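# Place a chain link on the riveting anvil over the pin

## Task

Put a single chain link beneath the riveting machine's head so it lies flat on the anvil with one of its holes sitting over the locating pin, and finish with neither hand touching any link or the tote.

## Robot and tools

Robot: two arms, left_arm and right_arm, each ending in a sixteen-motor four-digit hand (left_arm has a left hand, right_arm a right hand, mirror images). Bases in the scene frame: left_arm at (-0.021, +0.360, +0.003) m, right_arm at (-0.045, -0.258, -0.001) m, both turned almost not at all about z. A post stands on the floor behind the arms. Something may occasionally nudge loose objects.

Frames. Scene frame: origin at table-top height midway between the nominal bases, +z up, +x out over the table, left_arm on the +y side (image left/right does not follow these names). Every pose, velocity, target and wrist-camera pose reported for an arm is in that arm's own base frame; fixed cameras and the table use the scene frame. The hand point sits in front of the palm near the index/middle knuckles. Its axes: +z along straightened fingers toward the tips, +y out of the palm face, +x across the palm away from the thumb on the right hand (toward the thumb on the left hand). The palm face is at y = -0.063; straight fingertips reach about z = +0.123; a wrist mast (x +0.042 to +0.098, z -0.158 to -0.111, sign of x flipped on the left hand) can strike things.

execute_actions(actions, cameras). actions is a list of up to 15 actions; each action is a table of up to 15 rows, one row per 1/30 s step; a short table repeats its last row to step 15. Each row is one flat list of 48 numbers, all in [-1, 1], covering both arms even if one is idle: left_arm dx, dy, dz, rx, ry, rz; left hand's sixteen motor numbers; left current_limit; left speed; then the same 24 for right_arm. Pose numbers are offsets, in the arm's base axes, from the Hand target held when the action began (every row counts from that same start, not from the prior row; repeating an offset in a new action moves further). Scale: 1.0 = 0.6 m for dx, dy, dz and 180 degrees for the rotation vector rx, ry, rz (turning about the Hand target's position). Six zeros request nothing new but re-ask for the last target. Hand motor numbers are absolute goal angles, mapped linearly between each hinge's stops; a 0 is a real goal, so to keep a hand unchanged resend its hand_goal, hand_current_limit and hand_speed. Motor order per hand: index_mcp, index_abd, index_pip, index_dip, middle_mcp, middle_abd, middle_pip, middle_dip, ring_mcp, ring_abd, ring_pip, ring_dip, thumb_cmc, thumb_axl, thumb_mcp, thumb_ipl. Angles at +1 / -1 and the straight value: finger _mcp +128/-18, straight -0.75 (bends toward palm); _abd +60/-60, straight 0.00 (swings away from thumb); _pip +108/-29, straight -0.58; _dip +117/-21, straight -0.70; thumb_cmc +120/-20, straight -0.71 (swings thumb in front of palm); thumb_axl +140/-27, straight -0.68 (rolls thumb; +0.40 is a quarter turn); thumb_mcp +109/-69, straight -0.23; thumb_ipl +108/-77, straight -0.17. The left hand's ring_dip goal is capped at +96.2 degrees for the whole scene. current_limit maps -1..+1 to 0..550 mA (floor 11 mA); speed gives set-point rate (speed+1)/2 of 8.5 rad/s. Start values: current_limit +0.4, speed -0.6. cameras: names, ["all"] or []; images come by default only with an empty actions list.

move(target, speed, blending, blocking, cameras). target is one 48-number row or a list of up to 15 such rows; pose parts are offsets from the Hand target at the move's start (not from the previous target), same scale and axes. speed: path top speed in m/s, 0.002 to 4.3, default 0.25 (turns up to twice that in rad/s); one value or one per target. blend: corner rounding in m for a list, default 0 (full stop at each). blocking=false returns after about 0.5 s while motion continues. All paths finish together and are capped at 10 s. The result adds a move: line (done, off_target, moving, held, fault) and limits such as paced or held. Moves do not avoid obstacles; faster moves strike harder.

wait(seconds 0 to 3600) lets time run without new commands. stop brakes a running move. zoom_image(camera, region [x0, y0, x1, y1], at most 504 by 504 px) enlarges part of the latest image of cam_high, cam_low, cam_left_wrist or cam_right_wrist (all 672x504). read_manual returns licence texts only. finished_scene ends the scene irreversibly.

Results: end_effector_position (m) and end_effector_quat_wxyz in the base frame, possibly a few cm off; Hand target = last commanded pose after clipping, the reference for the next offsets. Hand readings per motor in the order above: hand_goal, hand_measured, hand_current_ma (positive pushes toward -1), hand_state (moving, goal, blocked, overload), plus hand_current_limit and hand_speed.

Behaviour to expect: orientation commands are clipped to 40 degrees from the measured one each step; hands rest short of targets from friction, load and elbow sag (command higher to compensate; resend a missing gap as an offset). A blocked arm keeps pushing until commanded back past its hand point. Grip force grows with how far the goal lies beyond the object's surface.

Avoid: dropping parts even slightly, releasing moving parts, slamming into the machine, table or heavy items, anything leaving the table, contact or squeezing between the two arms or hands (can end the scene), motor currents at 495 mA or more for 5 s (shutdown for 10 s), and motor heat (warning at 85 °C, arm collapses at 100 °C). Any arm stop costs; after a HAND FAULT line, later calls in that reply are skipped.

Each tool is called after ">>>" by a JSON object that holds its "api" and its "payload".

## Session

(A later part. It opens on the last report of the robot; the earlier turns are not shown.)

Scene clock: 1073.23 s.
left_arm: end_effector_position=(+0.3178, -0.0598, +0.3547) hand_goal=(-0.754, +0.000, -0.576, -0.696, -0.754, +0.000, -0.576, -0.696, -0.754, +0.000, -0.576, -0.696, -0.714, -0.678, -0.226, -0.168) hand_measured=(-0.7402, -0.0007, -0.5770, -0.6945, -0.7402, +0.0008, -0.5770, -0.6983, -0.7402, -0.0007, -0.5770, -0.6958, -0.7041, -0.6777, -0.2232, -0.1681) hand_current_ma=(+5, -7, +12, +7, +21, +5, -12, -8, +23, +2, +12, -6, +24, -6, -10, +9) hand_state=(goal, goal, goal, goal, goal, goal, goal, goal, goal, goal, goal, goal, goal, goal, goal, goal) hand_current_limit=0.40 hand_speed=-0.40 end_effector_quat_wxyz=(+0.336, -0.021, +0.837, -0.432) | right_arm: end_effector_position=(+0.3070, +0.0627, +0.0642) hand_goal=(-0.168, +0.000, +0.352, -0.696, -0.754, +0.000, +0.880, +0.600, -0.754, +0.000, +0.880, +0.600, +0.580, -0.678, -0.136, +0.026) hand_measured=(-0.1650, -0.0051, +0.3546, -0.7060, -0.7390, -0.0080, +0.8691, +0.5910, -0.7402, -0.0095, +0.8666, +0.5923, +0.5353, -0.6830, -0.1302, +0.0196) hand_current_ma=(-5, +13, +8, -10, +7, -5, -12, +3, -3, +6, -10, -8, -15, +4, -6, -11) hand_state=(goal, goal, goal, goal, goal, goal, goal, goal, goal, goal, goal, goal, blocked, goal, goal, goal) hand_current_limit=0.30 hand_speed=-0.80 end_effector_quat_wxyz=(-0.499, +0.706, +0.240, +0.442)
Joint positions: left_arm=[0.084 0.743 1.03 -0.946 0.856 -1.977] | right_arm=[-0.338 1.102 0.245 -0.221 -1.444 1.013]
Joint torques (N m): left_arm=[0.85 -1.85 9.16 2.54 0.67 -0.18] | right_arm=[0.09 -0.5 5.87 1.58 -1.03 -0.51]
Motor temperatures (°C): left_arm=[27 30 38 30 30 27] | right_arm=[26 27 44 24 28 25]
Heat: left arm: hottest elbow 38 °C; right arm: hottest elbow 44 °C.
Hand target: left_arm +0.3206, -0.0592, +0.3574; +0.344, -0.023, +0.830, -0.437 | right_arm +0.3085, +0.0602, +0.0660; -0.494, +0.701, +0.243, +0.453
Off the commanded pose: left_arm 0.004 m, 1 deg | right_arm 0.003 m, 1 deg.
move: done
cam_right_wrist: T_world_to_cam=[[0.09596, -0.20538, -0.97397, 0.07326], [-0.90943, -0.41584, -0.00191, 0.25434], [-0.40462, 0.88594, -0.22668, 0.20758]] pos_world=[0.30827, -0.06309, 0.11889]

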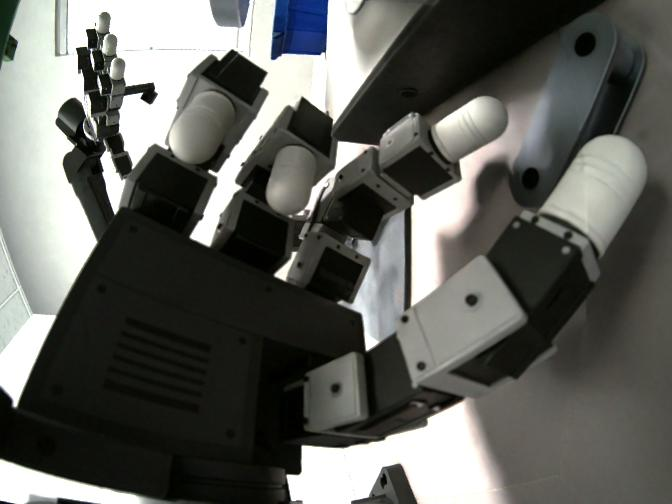

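>>> {"api": "move", "payload": {"target": [0,0,0,0,0,0,-0.754,0,-0.576,-0.696,-0.754,0,-0.576,-0.696,-0.754,0,-0.576,-0.696,-0.714,-0.678,-0.226,-0.168,0.4,-0.4, 0.0,-0.008,-0.03,0,0,0,-0.167,0,0.352,-0.696,-0.754,0,0.88,0.6,-0.754,0,0.88,0.6,0.58,-0.678,-0.135,0.027,0.3,-0.8], "cameras": ["cam_right_wrist"], "speed": 0.04}}

>>> {"api": "zoom_image", "payload": {"camera": "cam_right_wrist", "region": [400, 0, 672, 244]}}

Scene clock: 1083.90 s.
left_arm: end_effector_position=(+0.3178, -0.0598, +0.3547) hand_goal=(-0.754, +0.000, -0.576, -0.696, -0.754, +0.000, -0.576, -0.696, -0.754, +0.000, -0.576, -0.696, -0.714, -0.678, -0.226, -0.168) hand_measured=(-0.7402, +0.0008, -0.5770, -0.6945, -0.7402, -0.0007, -0.5770, -0.6971, -0.7402, +0.0008, -0.5770, -0.6971, -0.7016, -0.6777, -0.2232, -0.1681) hand_current_ma=(+10, +7, +2, +11, +19, +14, -6, +1, +12, -10, +11, +0, +17, +5, -12, +2) hand_state=(goal, goal, goal, goal, goal, goal, goal, goal, goal, goal, goal, goal, goal, goal, goal, goal) hand_current_limit=0.40 hand_speed=-0.40 end_effector_quat_wxyz=(+0.336, -0.021, +0.837, -0.432) | right_arm: end_effector_position=(+0.3067, +0.0590, +0.0472) hand_goal=(-0.168, +0.000, +0.352, -0.696, -0.754, +0.000, +0.880, +0.600, -0.754, +0.000, +0.880, +0.600, +0.580, -0.678, -0.136, +0.026) hand_measured=(-0.1650, -0.0007, +0.3546, -0.6971, -0.7390, -0.0080, +0.8691, +0.5897, -0.7402, -0.0095, +0.8666, +0.5923, +0.5353, -0.6830, -0.1302, +0.0196) hand_current_ma=(-8, -1, +5, -2, +4, -14, -7, +1, +3, -4, -1, +8, -13, +10, -9, -8) hand_state=(goal, goal, goal, goal, goal, goal, goal, goal, goal, goal, goal, goal, blocked, goal, goal, goal) hand_current_limit=0.30 hand_speed=-0.80 end_effector_quat_wxyz=(-0.495, +0.703, +0.243, +0.448)
Joint positions: left_arm=[0.084 0.743 1.03 -0.946 0.856 -1.977] | right_arm=[-0.358 1.205 0.241 -0.218 -1.455 0.893]
Joint torques (N m): left_arm=[0.85 -1.67 9.16 2.62 0.66 -0.2] | right_arm=[0.15 -0.62 5.81 0.35 -0.97 -0.62]
Heat: left arm: hottest elbow 38 °C; right arm: hottest elbow 43 °C.
Hand target: left_arm +0.3206, -0.0592, +0.3574; +0.344, -0.023, +0.830, -0.437 | right_arm +0.3085, +0.0555, +0.0480; -0.494, +0.701, +0.243, +0.453
Off the commanded pose: left_arm 0.004 m, 1 deg | right_arm 0.004 m, 1 deg.
move: done
cam_right_wrist: T_world_to_cam=[[0.11121, -0.20754, -0.97188, 0.0513], [-0.91002, -0.41427, -0.01567, 0.25317], [-0.39937, 0.88618, -0.23494, 0.20573]] pos_world=[0.30685, -0.06679, 0.10216]

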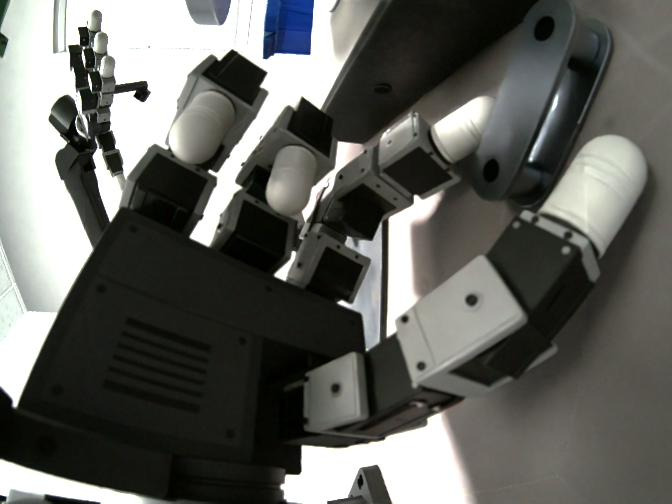

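Scaled by 1.853 from the camera's image (finer frame: 960x720).

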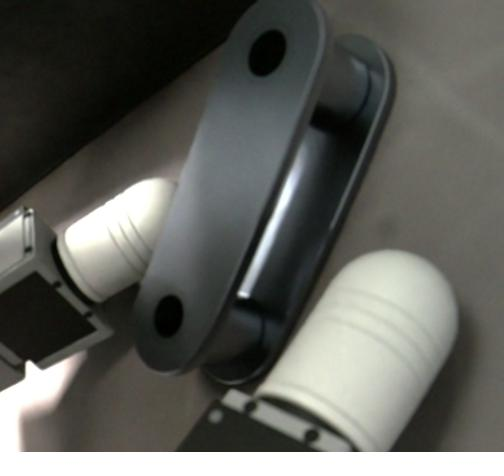

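>>> {"api": "move", "payload": {"target": [[0,0,0,0,0,0,-0.754,0,-0.576,-0.696,-0.754,0,-0.576,-0.696,-0.754,0,-0.576,-0.696,-0.714,-0.678,-0.226,-0.168,0.4,-0.4, 0,0,0,0,0,0,-0.08,0,0.325,-0.696,-0.754,0,0.88,0.6,-0.754,0,0.88,0.6,0.58,-0.678,-0.01,-0.035,0.1,-0.85]], "cameras": ["cam_right_wrist"], "speed": 0.04}}

>>> {"api": "zoom_image", "payload": {"camera": "cam_right_wrist", "region": [400, 0, 672, 244]}}

Scene clock: 1090.30 s.
left_arm: end_effector_position=(+0.3178, -0.0598, +0.3547) hand_goal=(-0.754, +0.000, -0.576, -0.696, -0.754, +0.000, -0.576, -0.696, -0.754, +0.000, -0.576, -0.696, -0.714, -0.678, -0.226, -0.168) hand_measured=(-0.7414, +0.0008, -0.5770, -0.6945, -0.7402, -0.0007, -0.5770, -0.6983, -0.7402, -0.0007, -0.5770, -0.6971, -0.7029, -0.6767, -0.2232, -0.1681) hand_current_ma=(+22, -6, +14, +24, +2, +4, -5, +8, +4, +7, +7, -12, +24, -4, +0, +9) hand_state=(goal, goal, goal, goal, goal, goal, goal, goal, goal, goal, goal, goal, goal, goal, goal, goal) hand_current_limit=0.40 hand_speed=-0.40 end_effector_quat_wxyz=(+0.336, -0.021, +0.837, -0.432) | right_arm: end_effector_position=(+0.3060, +0.0592, +0.0467) hand_goal=(-0.080, +0.000, +0.324, -0.696, -0.754, +0.000, +0.880, +0.600, -0.754, +0.000, +0.880, +0.600, +0.580, -0.678, -0.010, -0.036) hand_measured=(-0.0805, -0.0007, +0.3289, -0.7022, -0.7390, -0.0095, +0.8691, +0.5897, -0.7402, -0.0095, +0.8666, +0.5923, +0.5366, -0.6830, -0.0164, -0.0300) hand_current_ma=(-3, +13, -1, -5, +15, -6, -4, -7, +7, -3, +0, -4, -18, +3, -2, +7) hand_state=(goal, goal, goal, goal, goal, goal, goal, goal, goal, goal, goal, goal, blocked, goal, goal, goal) hand_current_limit=0.10 hand_speed=-0.85 end_effector_quat_wxyz=(-0.496, +0.703, +0.243, +0.448)
Joint positions: left_arm=[0.084 0.743 1.03 -0.946 0.856 -1.977] | right_arm=[-0.358 1.206 0.241 -0.228 -1.455 0.884]
Joint torques (N m): left_arm=[0.91 -1.61 9.11 2.58 0.69 -0.18] | right_arm=[0.09 -0.5 5.96 0.36 -1 -0.61]
Heat: left arm: hottest elbow 38 °C; right arm: hottest elbow 43 °C.
Hand target: left_arm +0.3206, -0.0592, +0.3574; +0.344, -0.023, +0.830, -0.437 | right_arm +0.3085, +0.0555, +0.0480; -0.494, +0.701, +0.243, +0.453
Off the commanded pose: left_arm 0.004 m, 1 deg | right_arm 0.005 m, 1 deg.
move: done
cam_right_wrist: T_world_to_cam=[[0.11045, -0.20765, -0.97195, 0.05117], [-0.90976, -0.41487, -0.01475, 0.2524], [-0.40017, 0.88587, -0.23474, 0.20536]] pos_world=[0.30615, -0.06659, 0.10166]

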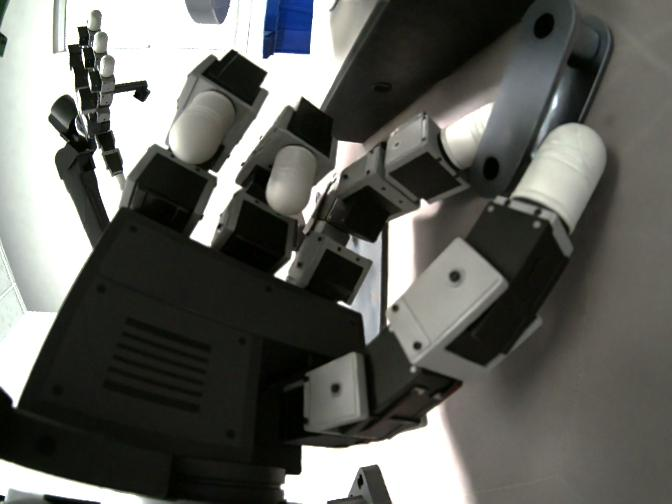

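Scaled by 1.853 from the camera's image (finer frame: 960x720).

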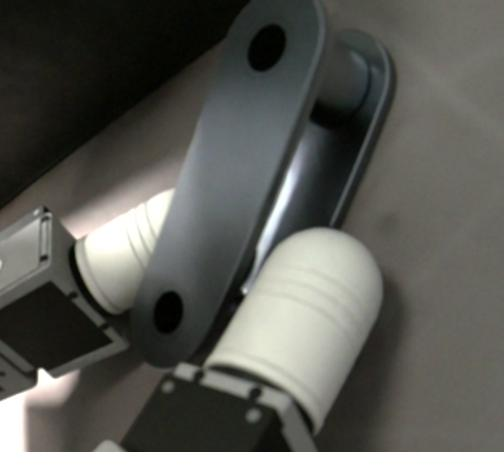

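>>> {"api": "move", "payload": {"target": [[0,0,0,0,0,0,-0.754,0,-0.576,-0.696,-0.754,0,-0.576,-0.696,-0.754,0,-0.576,-0.696,-0.714,-0.678,-0.226,-0.168,0.4,-0.4, 0,0,0,0,0,0,0.193,0,0.475,-0.62,-0.754,0,0.88,0.6,-0.754,0,0.88,0.6,0.58,-0.678,0.22,0.078,0.3,-0.9]], "cameras": ["cam_right_wrist"], "speed": 0.04}}

>>> {"api": "zoom_image", "payload": {"camera": "cam_right_wrist", "region": [400, 0, 672, 244]}}

Scene clock: 1096.90 s.
left_arm: end_effector_position=(+0.3178, -0.0598, +0.3547) hand_goal=(-0.754, +0.000, -0.576, -0.696, -0.754, +0.000, -0.576, -0.696, -0.754, +0.000, -0.576, -0.696, -0.714, -0.678, -0.226, -0.168) hand_measured=(-0.7402, -0.0007, -0.5757, -0.6958, -0.7402, -0.0007, -0.5770, -0.6971, -0.7402, -0.0007, -0.5770, -0.6958, -0.7029, -0.6767, -0.2232, -0.1681) hand_current_ma=(+0, +10, +17, +16, +20, -13, -25, -3, +20, +7, +9, +6, +23, +1, +7, +13) hand_state=(goal, goal, goal, goal, goal, goal, goal, goal, goal, goal, goal, goal, goal, goal, goal, goal) hand_current_limit=0.40 hand_speed=-0.40 end_effector_quat_wxyz=(+0.336, -0.021, +0.837, -0.432) | right_arm: end_effector_position=(+0.3057, +0.0591, +0.0462) hand_goal=(+0.192, +0.000, +0.474, -0.620, -0.754, +0.000, +0.880, +0.600, -0.754, +0.000, +0.880, +0.600, +0.580, -0.678, +0.220, +0.078) hand_measured=(-0.0769, -0.0065, +0.3495, -0.6716, -0.7390, -0.0080, +0.8691, +0.5910, -0.7402, -0.0095, +0.8666, +0.5923, +0.5379, -0.6830, +0.0044, -0.0033) hand_current_ma=(-325, +1, -114, -54, +16, -6, -22, +6, -1, +14, +9, -7, -15, -6, -321, -89) hand_state=(blocked, goal, blocked, blocked, goal, goal, goal, goal, goal, goal, goal, goal, blocked, goal, moving, blocked) hand_current_limit=0.30 hand_speed=-0.90 end_effector_quat_wxyz=(-0.496, +0.704, +0.243, +0.447)
Joint positions: left_arm=[0.084 0.743 1.03 -0.946 0.856 -1.977] | right_arm=[-0.359 1.208 0.241 -0.229 -1.455 0.883]
Joint torques (N m): left_arm=[1.44 -1.61 9.14 2.62 0.65 -0.18] | right_arm=[0.15 -0.62 5.96 0.35 -1 -0.62]
Heat: left arm: hottest elbow 38 °C; right arm: hottest elbow 43 °C.
Hand target: left_arm +0.3206, -0.0592, +0.3574; +0.344, -0.023, +0.830, -0.437 | right_arm +0.3085, +0.0555, +0.0480; -0.494, +0.701, +0.243, +0.453
Off the commanded pose: left_arm 0.004 m, 1 deg | right_arm 0.005 m, 1 deg.
move: done
cam_right_wrist: T_world_to_cam=[[0.10855, -0.2071, -0.97228, 0.05124], [-0.91004, -0.41431, -0.01336, 0.25215], [-0.40006, 0.88626, -0.23344, 0.20509]] pos_world=[0.30595, -0.06669, 0.10107]

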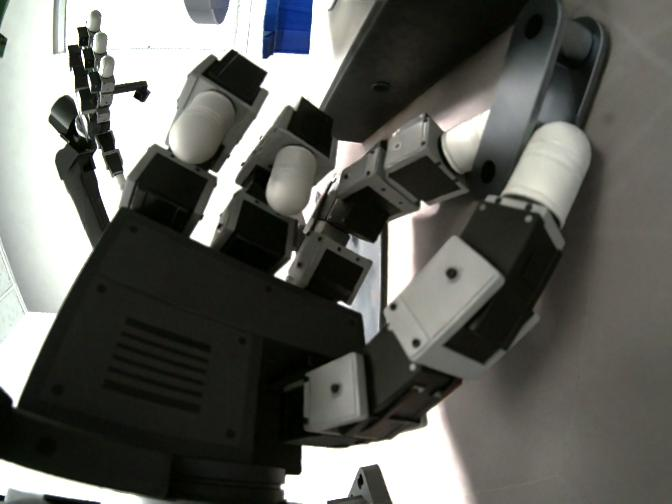

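Scaled by 1.853 from the camera's image (finer frame: 960x720).

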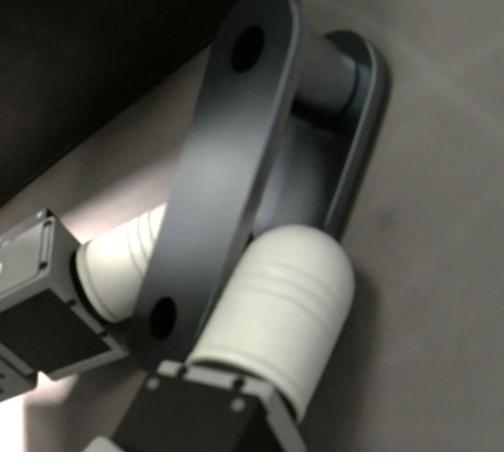

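>>> {"api": "move", "payload": {"target": [[0,0,0,0,0,0,-0.754,0,-0.576,-0.696,-0.754,0,-0.576,-0.696,-0.754,0,-0.576,-0.696,-0.714,-0.678,-0.226,-0.168,0.4,-0.4, 0,0,0,0,0,0,-0.13,0,0.33,-0.696,-0.754,0,0.88,0.6,-0.754,0,0.88,0.6,0.58,-0.678,-0.08,0.0,0.3,-0.8],[0,0,0,0,0,0,-0.754,0,-0.576,-0.696,-0.754,0,-0.576,-0.696,-0.754,0,-0.576,-0.696,-0.714,-0.678,-0.226,-0.168,0.4,-0.4, 0,0,0,0,0,0,-0.13,0,0.33,-0.696,-0.754,0,0.88,0.6,-0.754,0,0.88,0.6,0.48,-0.678,-0.08,0.0,0.3,-0.8]], "cameras": ["cam_right_wrist"], "speed": 0.04}}

>>> {"api": "zoom_image", "payload": {"camera": "cam_right_wrist", "region": [400, 0, 672, 244]}}

Scene clock: 1111.07 s.
left_arm: end_effector_position=(+0.3178, -0.0598, +0.3547) hand_goal=(-0.754, +0.000, -0.576, -0.696, -0.754, +0.000, -0.576, -0.696, -0.754, +0.000, -0.576, -0.696, -0.714, -0.678, -0.226, -0.168) hand_measured=(-0.7414, -0.0007, -0.5770, -0.6945, -0.7390, +0.0008, -0.5770, -0.6983, -0.7402, -0.0007, -0.5770, -0.6971, -0.7029, -0.6777, -0.2232, -0.1681) hand_current_ma=(+27, +8, -2, +30, +25, -1, -26, +3, +6, -4, +13, -3, +14, +9, -2, +13) hand_state=(goal, goal, goal, goal, goal, goal, goal, goal, goal, goal, goal, goal, goal, goal, goal, goal) hand_current_limit=0.40 hand_speed=-0.40 end_effector_quat_wxyz=(+0.336, -0.021, +0.837, -0.432) | right_arm: end_effector_position=(+0.3061, +0.0588, +0.0465) hand_goal=(-0.130, +0.000, +0.330, -0.696, -0.754, +0.000, +0.880, +0.600, -0.754, +0.000, +0.880, +0.600, +0.480, -0.678, -0.080, +0.000) hand_measured=(-0.1095, -0.0051, +0.3289, -0.6996, -0.7390, -0.0080, +0.8691, +0.5897, -0.7402, -0.0095, +0.8666, +0.5923, +0.5052, -0.6788, -0.0797, -0.0090) hand_current_ma=(+20, +12, +10, -14, -5, -14, -10, -5, -13, +7, -5, -9, +14, +13, -14, -2) hand_state=(blocked, goal, goal, goal, goal, goal, goal, goal, goal, goal, goal, goal, blocked, goal, goal, goal) hand_current_limit=0.30 hand_speed=-0.80 end_effector_quat_wxyz=(-0.495, +0.703, +0.245, +0.449)
Joint positions: left_arm=[0.084 0.743 1.03 -0.946 0.856 -1.977] | right_arm=[-0.359 1.208 0.241 -0.229 -1.455 0.877]
Joint torques (N m): left_arm=[1.2 -1.73 9.09 2.52 0.66 -0.19] | right_arm=[0.09 -0.79 5.97 0.32 -1 -0.56]
Heat: left arm: hottest elbow 38 °C; right arm: hottest elbow 42 °C.
Hand target: left_arm +0.3206, -0.0592, +0.3574; +0.344, -0.023, +0.830, -0.437 | right_arm +0.3085, +0.0555, +0.0480; -0.494, +0.701, +0.243, +0.453
Off the commanded pose: left_arm 0.004 m, 1 deg | right_arm 0.004 m, 1 deg.
move: done
cam_right_wrist: T_world_to_cam=[[0.11408, -0.20941, -0.97115, 0.04992], [-0.90983, -0.4146, -0.01748, 0.25254], [-0.39898, 0.88558, -0.23783, 0.20545]] pos_world=[0.30604, -0.06679, 0.10175]

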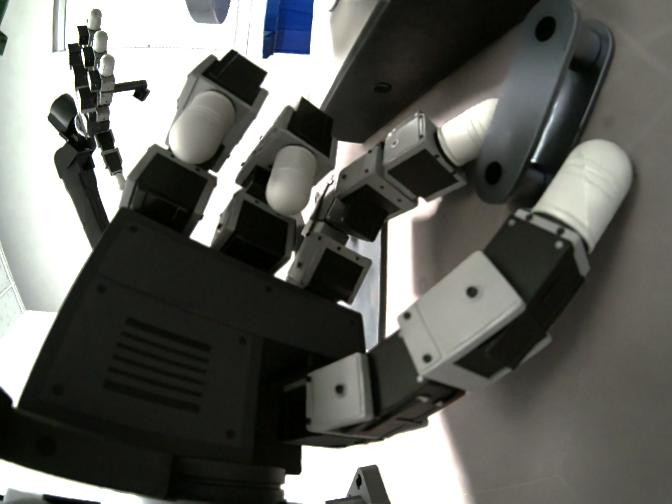

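Scaled by 1.853 from the camera's image (finer frame: 960x720).

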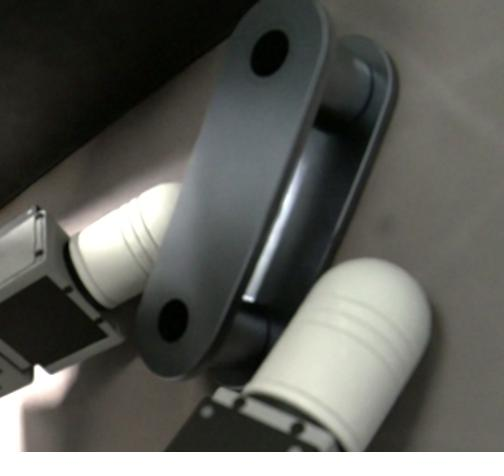

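>>> {"api": "move", "payload": {"target": [[0,0,0,0,0,0,-0.754,0,-0.576,-0.696,-0.754,0,-0.576,-0.696,-0.754,0,-0.576,-0.696,-0.714,-0.678,-0.226,-0.168,0.4,-0.4, 0,0,0,0,0,0,-0.08,0,0.325,-0.696,-0.754,0,0.88,0.6,-0.754,0,0.88,0.6,0.5,-0.678,-0.01,-0.035,0.1,-0.85],[0,0,0,0,0,0,-0.754,0,-0.576,-0.696,-0.754,0,-0.576,-0.696,-0.754,0,-0.576,-0.696,-0.714,-0.678,-0.226,-0.168,0.4,-0.4, 0,0,0,0,0,0,0.193,0,0.475,-0.62,-0.754,0,0.88,0.6,-0.754,0,0.88,0.6,0.5,-0.678,0.22,0.078,0.3,-0.9]], "cameras": ["cam_right_wrist"], "speed": 0.04}}

>>> {"api": "zoom_image", "payload": {"camera": "cam_right_wrist", "region": [400, 0, 672, 244]}}

Scene clock: 1120.93 s.
left_arm: end_effector_position=(+0.3178, -0.0598, +0.3547) hand_goal=(-0.754, +0.000, -0.576, -0.696, -0.754, +0.000, -0.576, -0.696, -0.754, +0.000, -0.576, -0.696, -0.714, -0.678, -0.226, -0.168) hand_measured=(-0.7402, +0.0008, -0.5770, -0.6958, -0.7402, +0.0008, -0.5770, -0.6971, -0.7402, -0.0007, -0.5770, -0.6958, -0.7041, -0.6767, -0.2232, -0.1681) hand_current_ma=(+21, +5, +10, +3, +27, -7, -11, +3, +20, -13, +6, +1, +42, -4, -6, +10) hand_state=(goal, goal, goal, goal, goal, goal, goal, goal, goal, goal, goal, goal, goal, goal, goal, goal) hand_current_limit=0.40 hand_speed=-0.40 end_effector_quat_wxyz=(+0.336, -0.021, +0.837, -0.432) | right_arm: end_effector_position=(+0.3062, +0.0588, +0.0466) hand_goal=(+0.192, +0.000, +0.474, -0.620, -0.754, +0.000, +0.880, +0.600, -0.754, +0.000, +0.880, +0.600, +0.500, -0.678, +0.220, +0.078) hand_measured=(-0.0709, -0.0036, +0.3379, -0.6729, -0.7390, -0.0080, +0.8691, +0.5910, -0.7402, -0.0095, +0.8666, +0.5910, +0.5014, -0.6777, +0.0034, -0.0100) hand_current_ma=(-315, +7, -131, -34, +3, -20, -13, +6, -8, +0, +11, -2, +7, +7, -306, -89) hand_state=(moving, goal, blocked, blocked, goal, goal, goal, goal, goal, goal, goal, goal, goal, goal, moving, blocked) hand_current_limit=0.30 hand_speed=-0.90 end_effector_quat_wxyz=(-0.494, +0.703, +0.245, +0.449)
Joint positions: left_arm=[0.084 0.743 1.03 -0.946 0.856 -1.977] | right_arm=[-0.359 1.208 0.241 -0.229 -1.455 0.875]
Joint torques (N m): left_arm=[1.08 -1.79 9.22 2.65 0.65 -0.18] | right_arm=[0.21 -0.67 5.98 0.32 -1 -0.55]
Heat: left arm: hottest elbow 38 °C; right arm: hottest elbow 42 °C.
Hand target: left_arm +0.3206, -0.0592, +0.3574; +0.344, -0.023, +0.830, -0.437 | right_arm +0.3085, +0.0555, +0.0480; -0.494, +0.701, +0.243, +0.453
Off the commanded pose: left_arm 0.004 m, 1 deg | right_arm 0.004 m, 1 deg.
move: done
cam_right_wrist: T_world_to_cam=[[0.11541, -0.20991, -0.97088, 0.04963], [-0.90975, -0.41474, -0.01847, 0.2527], [-0.39879, 0.8854, -0.23883, 0.20557]] pos_world=[0.30614, -0.06679, 0.10195]

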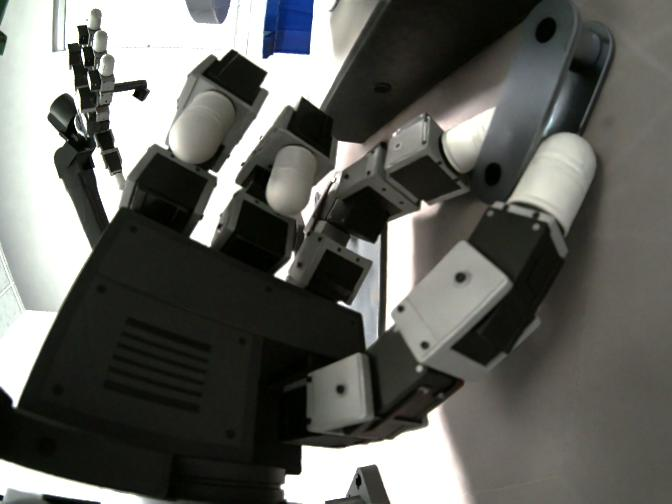

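Scaled by 1.853 from the camera's image (finer frame: 960x720).

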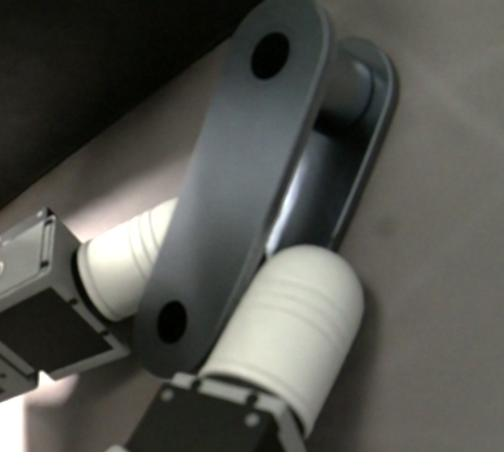

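>>> {"api": "move", "payload": {"target": [[0,0,0,0,0,0,-0.754,0,-0.576,-0.696,-0.754,0,-0.576,-0.696,-0.754,0,-0.576,-0.696,-0.714,-0.678,-0.226,-0.168,0.4,-0.4, 0,0,0.133,0,0,0,0.193,0,0.475,-0.62,-0.754,0,0.88,0.6,-0.754,0,0.88,0.6,0.5,-0.678,0.22,0.078,0.3,-0.9]], "cameras": ["cam_right_wrist","cam_left_wrist"], "speed": 0.06}}

>>> {"api": "zoom_image", "payload": {"camera": "cam_right_wrist", "region": [400, 0, 672, 244]}}

>>> {"api": "zoom_image", "payload": {"camera": "cam_left_wrist", "region": [180, 40, 360, 220]}}

Scene clock: 1128.27 s.
left_arm: end_effector_position=(+0.3178, -0.0598, +0.3547) hand_goal=(-0.754, +0.000, -0.576, -0.696, -0.754, +0.000, -0.576, -0.696, -0.754, +0.000, -0.576, -0.696, -0.714, -0.678, -0.226, -0.168) hand_measured=(-0.7414, -0.0007, -0.5757, -0.6945, -0.7390, +0.0008, -0.5770, -0.6971, -0.7402, -0.0007, -0.5770, -0.6958, -0.7029, -0.6767, -0.2222, -0.1672) hand_current_ma=(+16, +6, -3, +19, +22, +10, -1, +2, +26, +3, +3, -9, +14, -13, -9, +8) hand_state=(goal, goal, goal, goal, goal, goal, goal, goal, goal, goal, goal, goal, goal, goal, goal, goal) hand_current_limit=0.40 hand_speed=-0.40 end_effector_quat_wxyz=(+0.336, -0.021, +0.837, -0.432) | right_arm: end_effector_position=(+0.2917, +0.0641, +0.1081) hand_goal=(+0.192, +0.000, +0.474, -0.620, -0.754, +0.000, +0.880, +0.600, -0.754, +0.000, +0.880, +0.600, +0.500, -0.678, +0.220, +0.078) hand_measured=(-0.0709, -0.0212, +0.3379, -0.6830, -0.7390, -0.0080, +0.8691, +0.5897, -0.7402, -0.0095, +0.8666, +0.5910, +0.4487, -0.6862, +0.0163, -0.0100) hand_current_ma=(-317, +2, -112, -42, -1, -12, -17, -12, -8, -1, +15, -3, -31, -1, -294, -102) hand_state=(blocked, blocked, blocked, blocked, goal, goal, goal, goal, goal, goal, goal, goal, blocked, goal, blocked, blocked) hand_current_limit=0.30 hand_speed=-0.90 end_effector_quat_wxyz=(-0.509, +0.710, +0.223, +0.432)
Joint positions: left_arm=[0.084 0.743 1.03 -0.946 0.856 -1.977] | right_arm=[-0.359 0.896 0.32 -0.642 -1.455 0.916]
Joint torques (N m): left_arm=[1.2 -1.55 9.06 2.62 0.66 -0.17] | right_arm=[0.21 0.79 11.36 0.39 -0.95 -0.73]
Heat: left arm: hottest elbow 38 °C; right arm: hottest elbow 42 °C.
Hand target: left_arm +0.3206, -0.0592, +0.3574; +0.344, -0.023, +0.830, -0.437 | right_arm +0.3084, +0.0555, +0.1277; -0.495, +0.701, +0.243, +0.453
Off the commanded pose: left_arm 0.004 m, 1 deg | right_arm 0.027 m, 4 deg.
move: off_target (right_arm)
cam_left_wrist: T_world_to_cam=[[0.4206, -0.168, 0.89156, -0.4886], [-0.90439, 0.0003, 0.42671, 0.09742], [-0.07195, -0.98579, -0.15181, 0.14468]] pos_world=[0.30402, 0.06051, 0.41601]
cam_right_wrist: T_world_to_cam=[[0.05678, -0.1868, -0.98076, 0.12872], [-0.91138, -0.41078, 0.02547, 0.23822], [-0.40763, 0.89239, -0.19357, 0.20709]] pos_world=[0.29421, -0.06291, 0.16026]
Images, in order (width x height): cam_left_wrist 672x504, cam_right_wrist 672x504.

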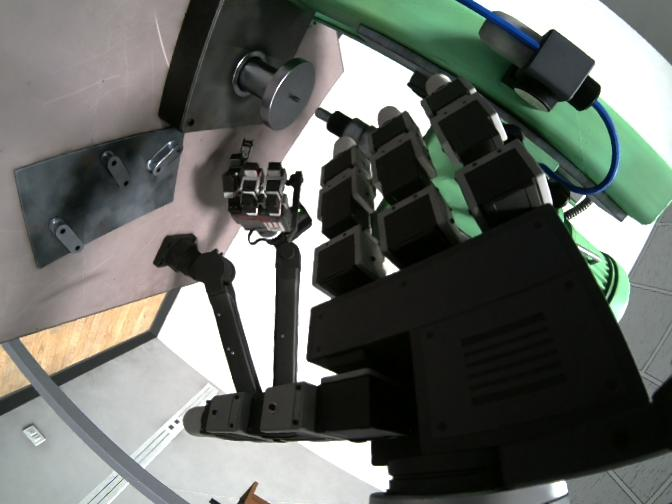

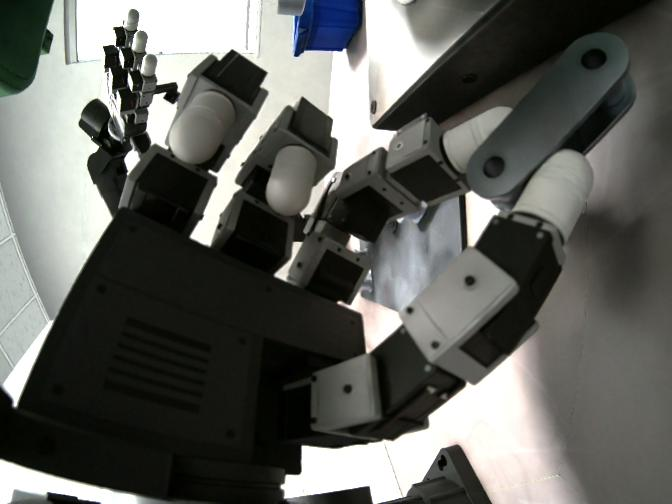

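Scaled by 1.853 from the camera's image (finer frame: 960x720).

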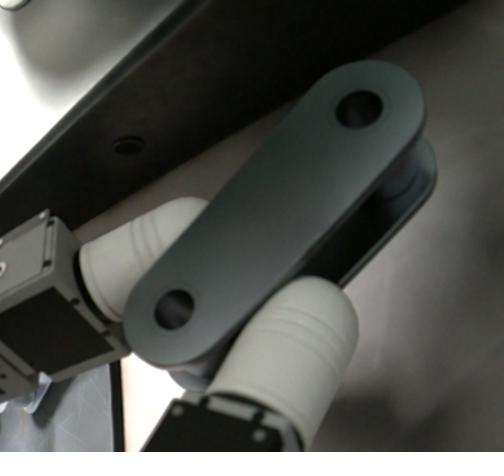

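Scaled by 2.800 from the camera's image (finer frame: 960x720).

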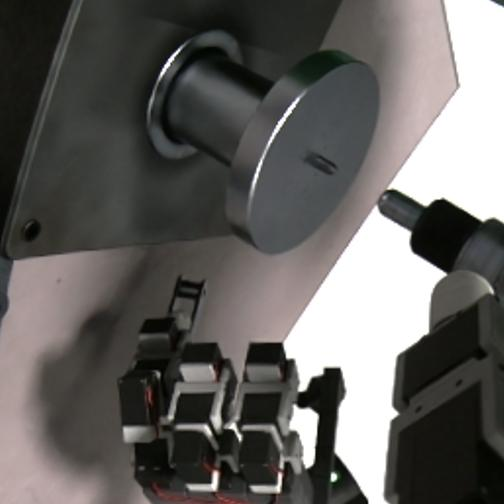

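>>> {"api": "move", "payload": {"target": [[0,0,0,0,0,0,-0.754,0,-0.576,-0.696,-0.754,0,-0.576,-0.696,-0.754,0,-0.576,-0.696,-0.714,-0.678,-0.226,-0.168,0.4,-0.4, 0,0,-0.124,0,0,0,0.193,0,0.475,-0.62,-0.754,0,0.88,0.6,-0.754,0,0.88,0.6,0.5,-0.678,0.22,0.078,0.3,-0.9]], "cameras": ["cam_right_wrist","cam_left_wrist"], "speed": 0.04}}

>>> {"api": "zoom_image", "payload": {"camera": "cam_right_wrist", "region": [400, 0, 672, 244]}}

Scene clock: 1145.10 s.
left_arm: end_effector_position=(+0.3178, -0.0598, +0.3547) hand_goal=(-0.754, +0.000, -0.576, -0.696, -0.754, +0.000, -0.576, -0.696, -0.754, +0.000, -0.576, -0.696, -0.714, -0.678, -0.226, -0.168) hand_measured=(-0.7402, +0.0008, -0.5770, -0.6958, -0.7402, -0.0007, -0.5770, -0.6983, -0.7402, +0.0008, -0.5770, -0.6958, -0.7041, -0.6777, -0.2232, -0.1681) hand_current_ma=(+19, +4, +23, +11, +1, -1, -12, +3, +30, +0, +9, -6, +9, -9, +4, +9) hand_state=(goal, goal, goal, goal, goal, goal, goal, goal, goal, goal, goal, goal, goal, goal, goal, goal) hand_current_limit=0.40 hand_speed=-0.40 end_effector_quat_wxyz=(+0.336, -0.021, +0.837, -0.432) | right_arm: end_effector_position=(+0.3055, +0.0591, +0.0521) hand_goal=(+0.192, +0.000, +0.474, -0.620, -0.754, +0.000, +0.880, +0.600, -0.754, +0.000, +0.880, +0.600, +0.500, -0.678, +0.220, +0.078) hand_measured=(-0.0721, +0.0037, +0.3366, -0.6881, -0.7390, -0.0080, +0.8691, +0.5897, -0.7402, -0.0095, +0.8666, +0.5923, +0.4525, -0.6872, +0.0163, -0.0090) hand_current_ma=(-319, +4, -110, -40, +7, +0, -12, +7, -9, +4, -14, -10, -18, +6, -294, -99) hand_state=(blocked, goal, blocked, blocked, goal, goal, goal, goal, goal, goal, goal, goal, blocked, goal, blocked, blocked) hand_current_limit=0.30 hand_speed=-0.90 end_effector_quat_wxyz=(-0.501, +0.705, +0.240, +0.441)
Joint positions: left_arm=[0.084 0.743 1.03 -0.946 0.856 -1.977] | right_arm=[-0.36 1.188 0.268 -0.347 -1.456 0.826]
Joint torques (N m): left_arm=[0.97 -1.55 9.13 2.61 0.67 -0.17] | right_arm=[-0.03 -0.73 5.42 1.46 -1.02 -0.54]
Heat: left arm: hottest elbow 38 °C; right arm: hottest elbow 44 °C.
Hand target: left_arm +0.3206, -0.0592, +0.3574; +0.344, -0.023, +0.830, -0.437 | right_arm +0.3084, +0.0555, +0.0533; -0.495, +0.701, +0.243, +0.453
Off the commanded pose: left_arm 0.004 m, 1 deg | right_arm 0.005 m, 2 deg.
move: done
cam_left_wrist: T_world_to_cam=[[0.4206, -0.168, 0.89156, -0.4886], [-0.90439, 0.0003, 0.42671, 0.09742], [-0.07195, -0.98579, -0.15181, 0.14468]] pos_world=[0.30402, 0.06051, 0.41601]
cam_right_wrist: T_world_to_cam=[[0.09519, -0.20187, -0.97477, 0.06096], [-0.90799, -0.41899, -0.00189, 0.25117], [-0.40804, 0.88527, -0.22318, 0.20835]] pos_world=[0.30727, -0.06691, 0.10639]
Images, in order (width x height): cam_left_wrist 672x504, cam_right_wrist 672x504.

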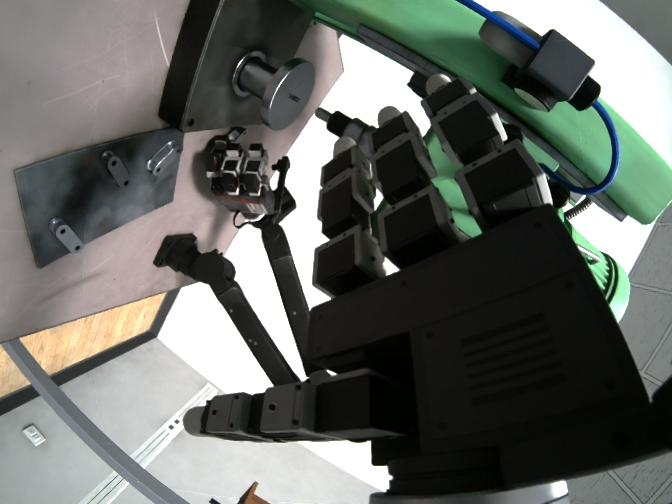

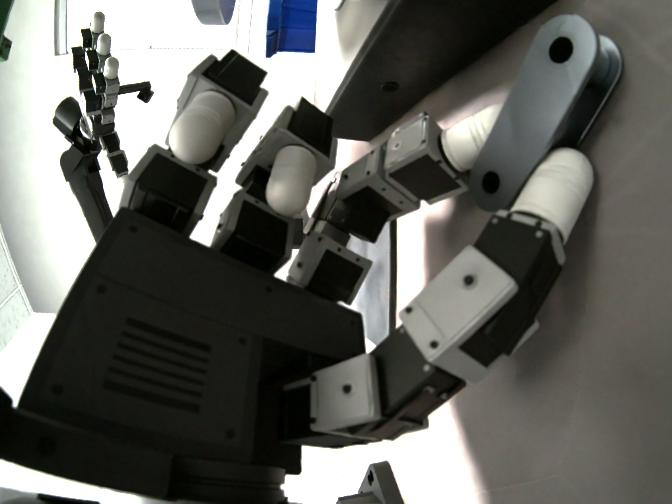

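Scaled by 1.853 from the camera's image (finer frame: 960x720).

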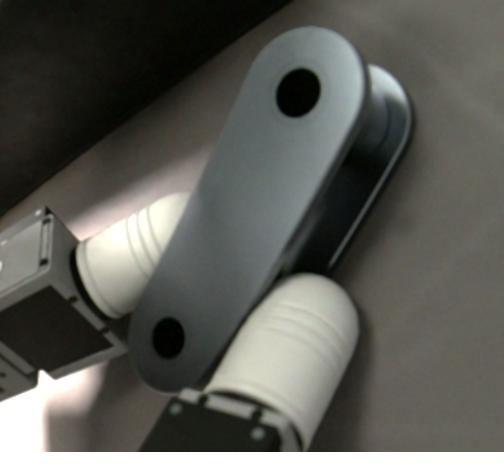

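>>> {"api": "move", "payload": {"target": [[0,0,0,0,0,0,-0.754,0,-0.576,-0.696,-0.754,0,-0.576,-0.696,-0.754,0,-0.576,-0.696,-0.714,-0.678,-0.226,-0.168,0.4,-0.4, 0,0,0,0,0,0,-0.08,0,0.33,-0.696,-0.754,0,0.88,0.6,-0.754,0,0.88,0.6,0.5,-0.678,-0.03,-0.02,0.3,-0.9],[0,0,0,0,0,0,-0.754,0,-0.576,-0.696,-0.754,0,-0.576,-0.696,-0.754,0,-0.576,-0.696,-0.714,-0.678,-0.226,-0.168,0.4,-0.4, 0,0,0,0,0,0,-0.18,0,0.352,-0.696,-0.754,0,0.88,0.6,-0.754,0,0.88,0.6,0.54,-0.678,-0.135,0.027,0.3,-0.85]], "cameras": ["cam_right_wrist"], "speed": 0.04}}

>>> {"api": "zoom_image", "payload": {"camera": "cam_right_wrist", "region": [400, 0, 672, 244]}}

Scene clock: 1151.47 s.
left_arm: end_effector_position=(+0.3178, -0.0598, +0.3547) hand_goal=(-0.754, +0.000, -0.576, -0.696, -0.754, +0.000, -0.576, -0.696, -0.754, +0.000, -0.576, -0.696, -0.714, -0.678, -0.226, -0.168) hand_measured=(-0.7414, -0.0007, -0.5757, -0.6958, -0.7390, -0.0007, -0.5782, -0.6983, -0.7402, +0.0008, -0.5770, -0.6971, -0.7041, -0.6777, -0.2232, -0.1681) hand_current_ma=(+22, -2, -6, -6, +10, -10, -9, +5, +28, +10, +18, +3, +31, +9, -10, +6) hand_state=(goal, goal, goal, goal, goal, goal, goal, goal, goal, goal, goal, goal, goal, goal, goal, goal) hand_current_limit=0.40 hand_speed=-0.40 end_effector_quat_wxyz=(+0.336, -0.021, +0.837, -0.432) | right_arm: end_effector_position=(+0.3064, +0.0588, +0.0527) hand_goal=(-0.180, +0.000, +0.352, -0.696, -0.754, +0.000, +0.880, +0.600, -0.754, +0.000, +0.880, +0.600, +0.540, -0.678, -0.136, +0.026) hand_measured=(-0.1662, -0.0080, +0.3392, -0.7073, -0.7390, -0.0080, +0.8691, +0.5897, -0.7402, -0.0095, +0.8666, +0.5923, +0.4964, -0.6872, -0.1322, +0.0186) hand_current_ma=(-5, +4, -1, -26, -1, -9, -14, +1, -6, -10, +1, -5, -22, +11, -3, -6) hand_state=(goal, goal, goal, goal, goal, goal, goal, goal, goal, goal, goal, goal, blocked, goal, goal, goal) hand_current_limit=0.30 hand_speed=-0.85 end_effector_quat_wxyz=(-0.499, +0.704, +0.242, +0.443)
Joint positions: left_arm=[0.084 0.743 1.03 -0.946 0.856 -1.977] | right_arm=[-0.36 1.188 0.268 -0.341 -1.456 0.826]
Joint torques (N m): left_arm=[1.03 -1.61 9.1 2.65 0.66 -0.19] | right_arm=[0.15 -0.79 5.35 1.37 -1.02 -0.5]
Heat: left arm: hottest elbow 38 °C; right arm: hottest elbow 44 °C.
Hand target: left_arm +0.3206, -0.0592, +0.3574; +0.344, -0.023, +0.830, -0.437 | right_arm +0.3084, +0.0555, +0.0533; -0.495, +0.701, +0.243, +0.453
Off the commanded pose: left_arm 0.004 m, 1 deg | right_arm 0.004 m, 1 deg.
move: done
cam_right_wrist: T_world_to_cam=[[0.1008, -0.20401, -0.97377, 0.05966], [-0.90796, -0.41901, -0.0062, 0.25199], [-0.40675, 0.88477, -0.22747, 0.20893]] pos_world=[0.30776, -0.0671, 0.10718]

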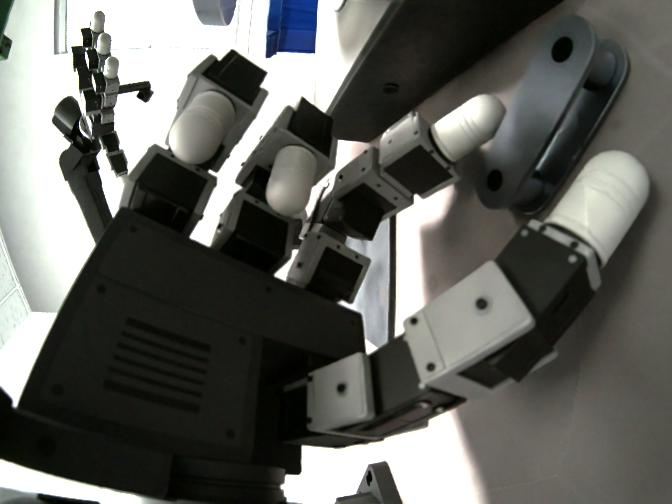

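Scaled by 1.853 from the camera's image (finer frame: 960x720).

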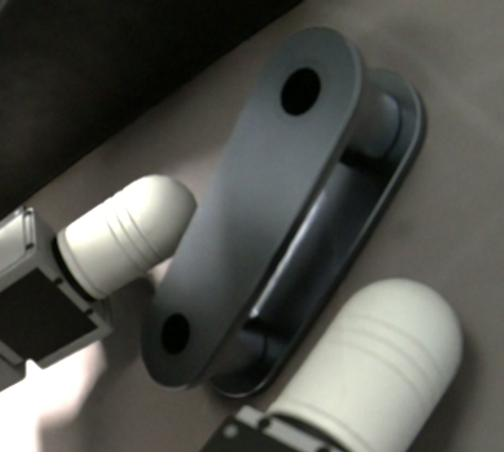

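>>> {"api": "move", "payload": {"target": [[0,0,0,0,0,0,-0.754,0,-0.576,-0.696,-0.754,0,-0.576,-0.696,-0.754,0,-0.576,-0.696,-0.714,-0.678,-0.226,-0.168,0.4,-0.4, 0.016,-0.006,0,0,0,0,-0.18,0,0.352,-0.696,-0.754,0,0.88,0.6,-0.754,0,0.88,0.6,0.54,-0.678,-0.135,0.027,0.3,-0.85]], "cameras": ["cam_right_wrist"], "speed": 0.04}}

>>> {"api": "zoom_image", "payload": {"camera": "cam_right_wrist", "region": [400, 0, 672, 244]}}

Scene clock: 1172.40 s.
left_arm: end_effector_position=(+0.3178, -0.0598, +0.3547) hand_goal=(-0.754, +0.000, -0.576, -0.696, -0.754, +0.000, -0.576, -0.696, -0.754, +0.000, -0.576, -0.696, -0.714, -0.678, -0.226, -0.168) hand_measured=(-0.7414, +0.0008, -0.5770, -0.6945, -0.7390, +0.0008, -0.5770, -0.6983, -0.7402, +0.0008, -0.5770, -0.6958, -0.7029, -0.6777, -0.2232, -0.1681) hand_current_ma=(+18, +3, +9, +0, +17, -6, -5, +17, +20, +3, +16, +6, +13, -7, +3, +13) hand_state=(goal, goal, goal, goal, goal, goal, goal, goal, goal, goal, goal, goal, goal, goal, goal, goal) hand_current_limit=0.40 hand_speed=-0.40 end_effector_quat_wxyz=(+0.336, -0.021, +0.837, -0.432) | right_arm: end_effector_position=(+0.3061, +0.0590, +0.0467) hand_goal=(-0.180, +0.000, +0.352, -0.696, -0.754, +0.000, +0.880, +0.600, -0.754, +0.000, +0.880, +0.600, +0.540, -0.678, -0.136, +0.026) hand_measured=(-0.1710, +0.0052, +0.3495, -0.6983, -0.7390, -0.0080, +0.8691, +0.5897, -0.7402, -0.0095, +0.8666, +0.5923, +0.5178, -0.6841, -0.1322, +0.0196) hand_current_ma=(+3, +7, +3, -14, +12, -16, -9, -1, -1, +5, -11, +3, -10, +11, +4, -5) hand_state=(goal, goal, goal, goal, goal, goal, goal, goal, goal, goal, goal, goal, blocked, goal, goal, goal) hand_current_limit=0.30 hand_speed=-0.85 end_effector_quat_wxyz=(-0.504, +0.706, +0.236, +0.439)
Joint positions: left_arm=[0.084 0.743 1.03 -0.946 0.856 -1.977] | right_arm=[-0.361 1.219 0.268 -0.327 -1.458 0.826]
Joint torques (N m): left_arm=[0.97 -1.61 9.16 2.65 0.64 -0.18] | right_arm=[0.03 -0.67 7.06 1.33 -0.97 -0.47]
Heat: left arm: hottest elbow 38 °C; right arm: hottest elbow 42 °C.
Hand target: left_arm +0.3206, -0.0592, +0.3574; +0.344, -0.023, +0.830, -0.437 | right_arm +0.3180, +0.0518, +0.0533; -0.494, +0.701, +0.243, +0.453
Off the commanded pose: left_arm 0.004 m, 1 deg | right_arm 0.015 m, 2 deg.
move: off_target (right_arm)
cam_right_wrist: T_world_to_cam=[[0.08597, -0.19691, -0.97665, 0.05821], [-0.90797, -0.41901, 0.00456, 0.25125], [-0.41012, 0.88637, -0.21481, 0.20764]] pos_world=[0.30828, -0.06731, 0.10031]

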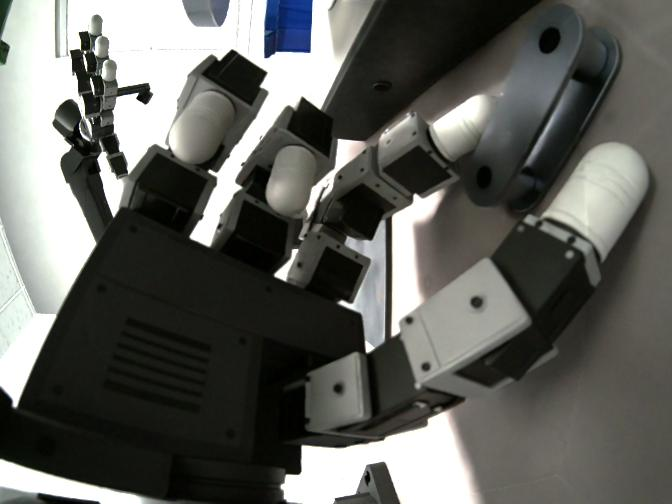

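Scaled by 1.853 from the camera's image (finer frame: 960x720).

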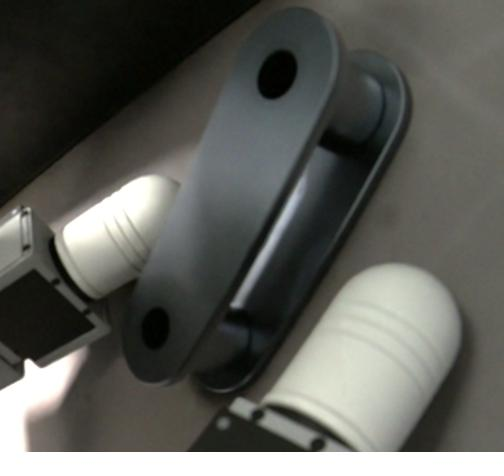

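>>> {"api": "move", "payload": {"target": [[0,0,0,0,0,0,-0.754,0,-0.576,-0.696,-0.754,0,-0.576,-0.696,-0.754,0,-0.576,-0.696,-0.714,-0.678,-0.226,-0.168,0.4,-0.4, -0.004,0.002,0.08,0,0,0,-0.18,0,0.352,-0.696,-0.754,0,0.88,0.6,-0.754,0,0.88,0.6,0.54,-0.678,-0.135,0.027,0.3,-0.85],[0,0,0,0,0,0,-0.754,0,-0.576,-0.696,-0.754,0,-0.576,-0.696,-0.754,0,-0.576,-0.696,-0.714,-0.678,-0.226,-0.168,0.4,-0.4, -0.004,0.002,0.0,0,0,0,-0.18,0,0.352,-0.696,-0.754,0,0.88,0.6,-0.754,0,0.88,0.6,0.54,-0.678,-0.135,0.027,0.3,-0.85]], "cameras": ["cam_right_wrist"], "speed": 0.05}}

>>> {"api": "zoom_image", "payload": {"camera": "cam_right_wrist", "region": [400, 0, 672, 244]}}

Scene clock: 1187.17 s.
left_arm: end_effector_position=(+0.3178, -0.0598, +0.3547) hand_goal=(-0.754, +0.000, -0.576, -0.696, -0.754, +0.000, -0.576, -0.696, -0.754, +0.000, -0.576, -0.696, -0.714, -0.678, -0.226, -0.168) hand_measured=(-0.7414, +0.0008, -0.5757, -0.6945, -0.7390, -0.0007, -0.5770, -0.6983, -0.7402, -0.0007, -0.5770, -0.6958, -0.7029, -0.6767, -0.2232, -0.1681) hand_current_ma=(-5, +7, +5, +21, +35, +0, -8, +1, +29, +14, +14, +6, +8, +1, +4, +9) hand_state=(goal, goal, goal, goal, goal, goal, goal, goal, goal, goal, goal, goal, goal, goal, goal, goal) hand_current_limit=0.40 hand_speed=-0.40 end_effector_quat_wxyz=(+0.336, -0.021, +0.837, -0.432) | right_arm: end_effector_position=(+0.3142, +0.0559, +0.0526) hand_goal=(-0.180, +0.000, +0.352, -0.696, -0.754, +0.000, +0.880, +0.600, -0.754, +0.000, +0.880, +0.600, +0.540, -0.678, -0.136, +0.026) hand_measured=(-0.1710, -0.0007, +0.3430, -0.6996, -0.7390, -0.0080, +0.8691, +0.5897, -0.7402, -0.0095, +0.8666, +0.5923, +0.5178, -0.6872, -0.1322, +0.0196) hand_current_ma=(+3, +26, -5, -9, -3, -13, -13, +1, -13, +0, +16, +2, +3, +7, -10, +4) hand_state=(goal, goal, goal, goal, goal, goal, goal, goal, goal, goal, goal, goal, blocked, goal, goal, goal) hand_current_limit=0.30 hand_speed=-0.85 end_effector_quat_wxyz=(-0.499, +0.704, +0.241, +0.444)
Joint positions: left_arm=[0.084 0.743 1.03 -0.946 0.856 -1.977] | right_arm=[-0.361 1.218 0.286 -0.32 -1.458 0.835]
Joint torques (N m): left_arm=[0.79 -1.79 9.11 2.56 0.67 -0.2] | right_arm=[0.15 -1.38 5.18 1.37 -0.95 -0.49]
Heat: left arm: hottest elbow 38 °C; right arm: hottest elbow 42 °C.
Hand target: left_arm +0.3206, -0.0592, +0.3574; +0.344, -0.023, +0.830, -0.437 | right_arm +0.3156, +0.0531, +0.0533; -0.495, +0.701, +0.243, +0.453
Off the commanded pose: left_arm 0.004 m, 1 deg | right_arm 0.003 m, 1 deg.
move: done
cam_right_wrist: T_world_to_cam=[[0.10163, -0.20262, -0.97397, 0.05791], [-0.90837, -0.41809, -0.0078, 0.25804], [-0.40563, 0.88552, -0.22655, 0.21436]] pos_world=[0.31546, -0.0702, 0.10698]

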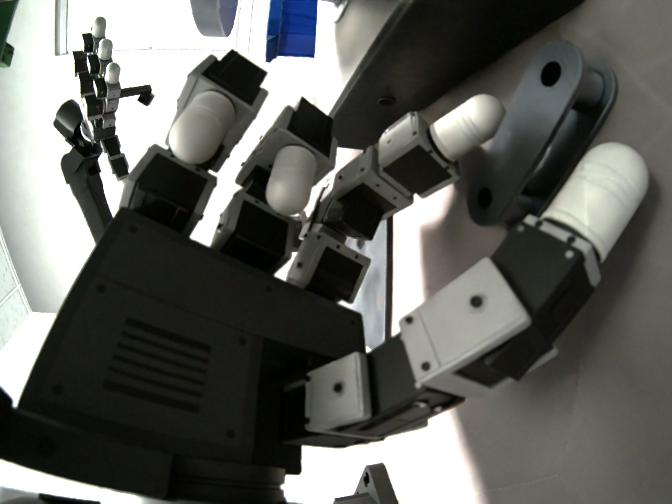

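Scaled by 1.853 from the camera's image (finer frame: 960x720).

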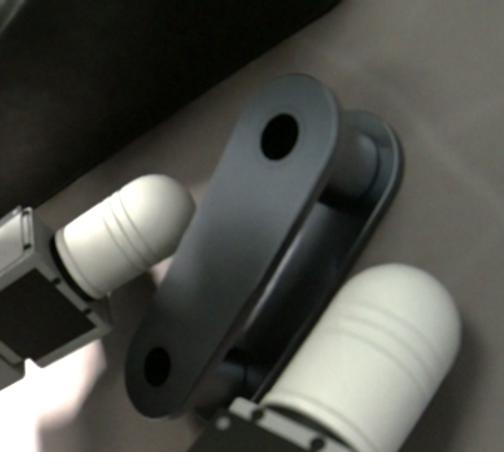

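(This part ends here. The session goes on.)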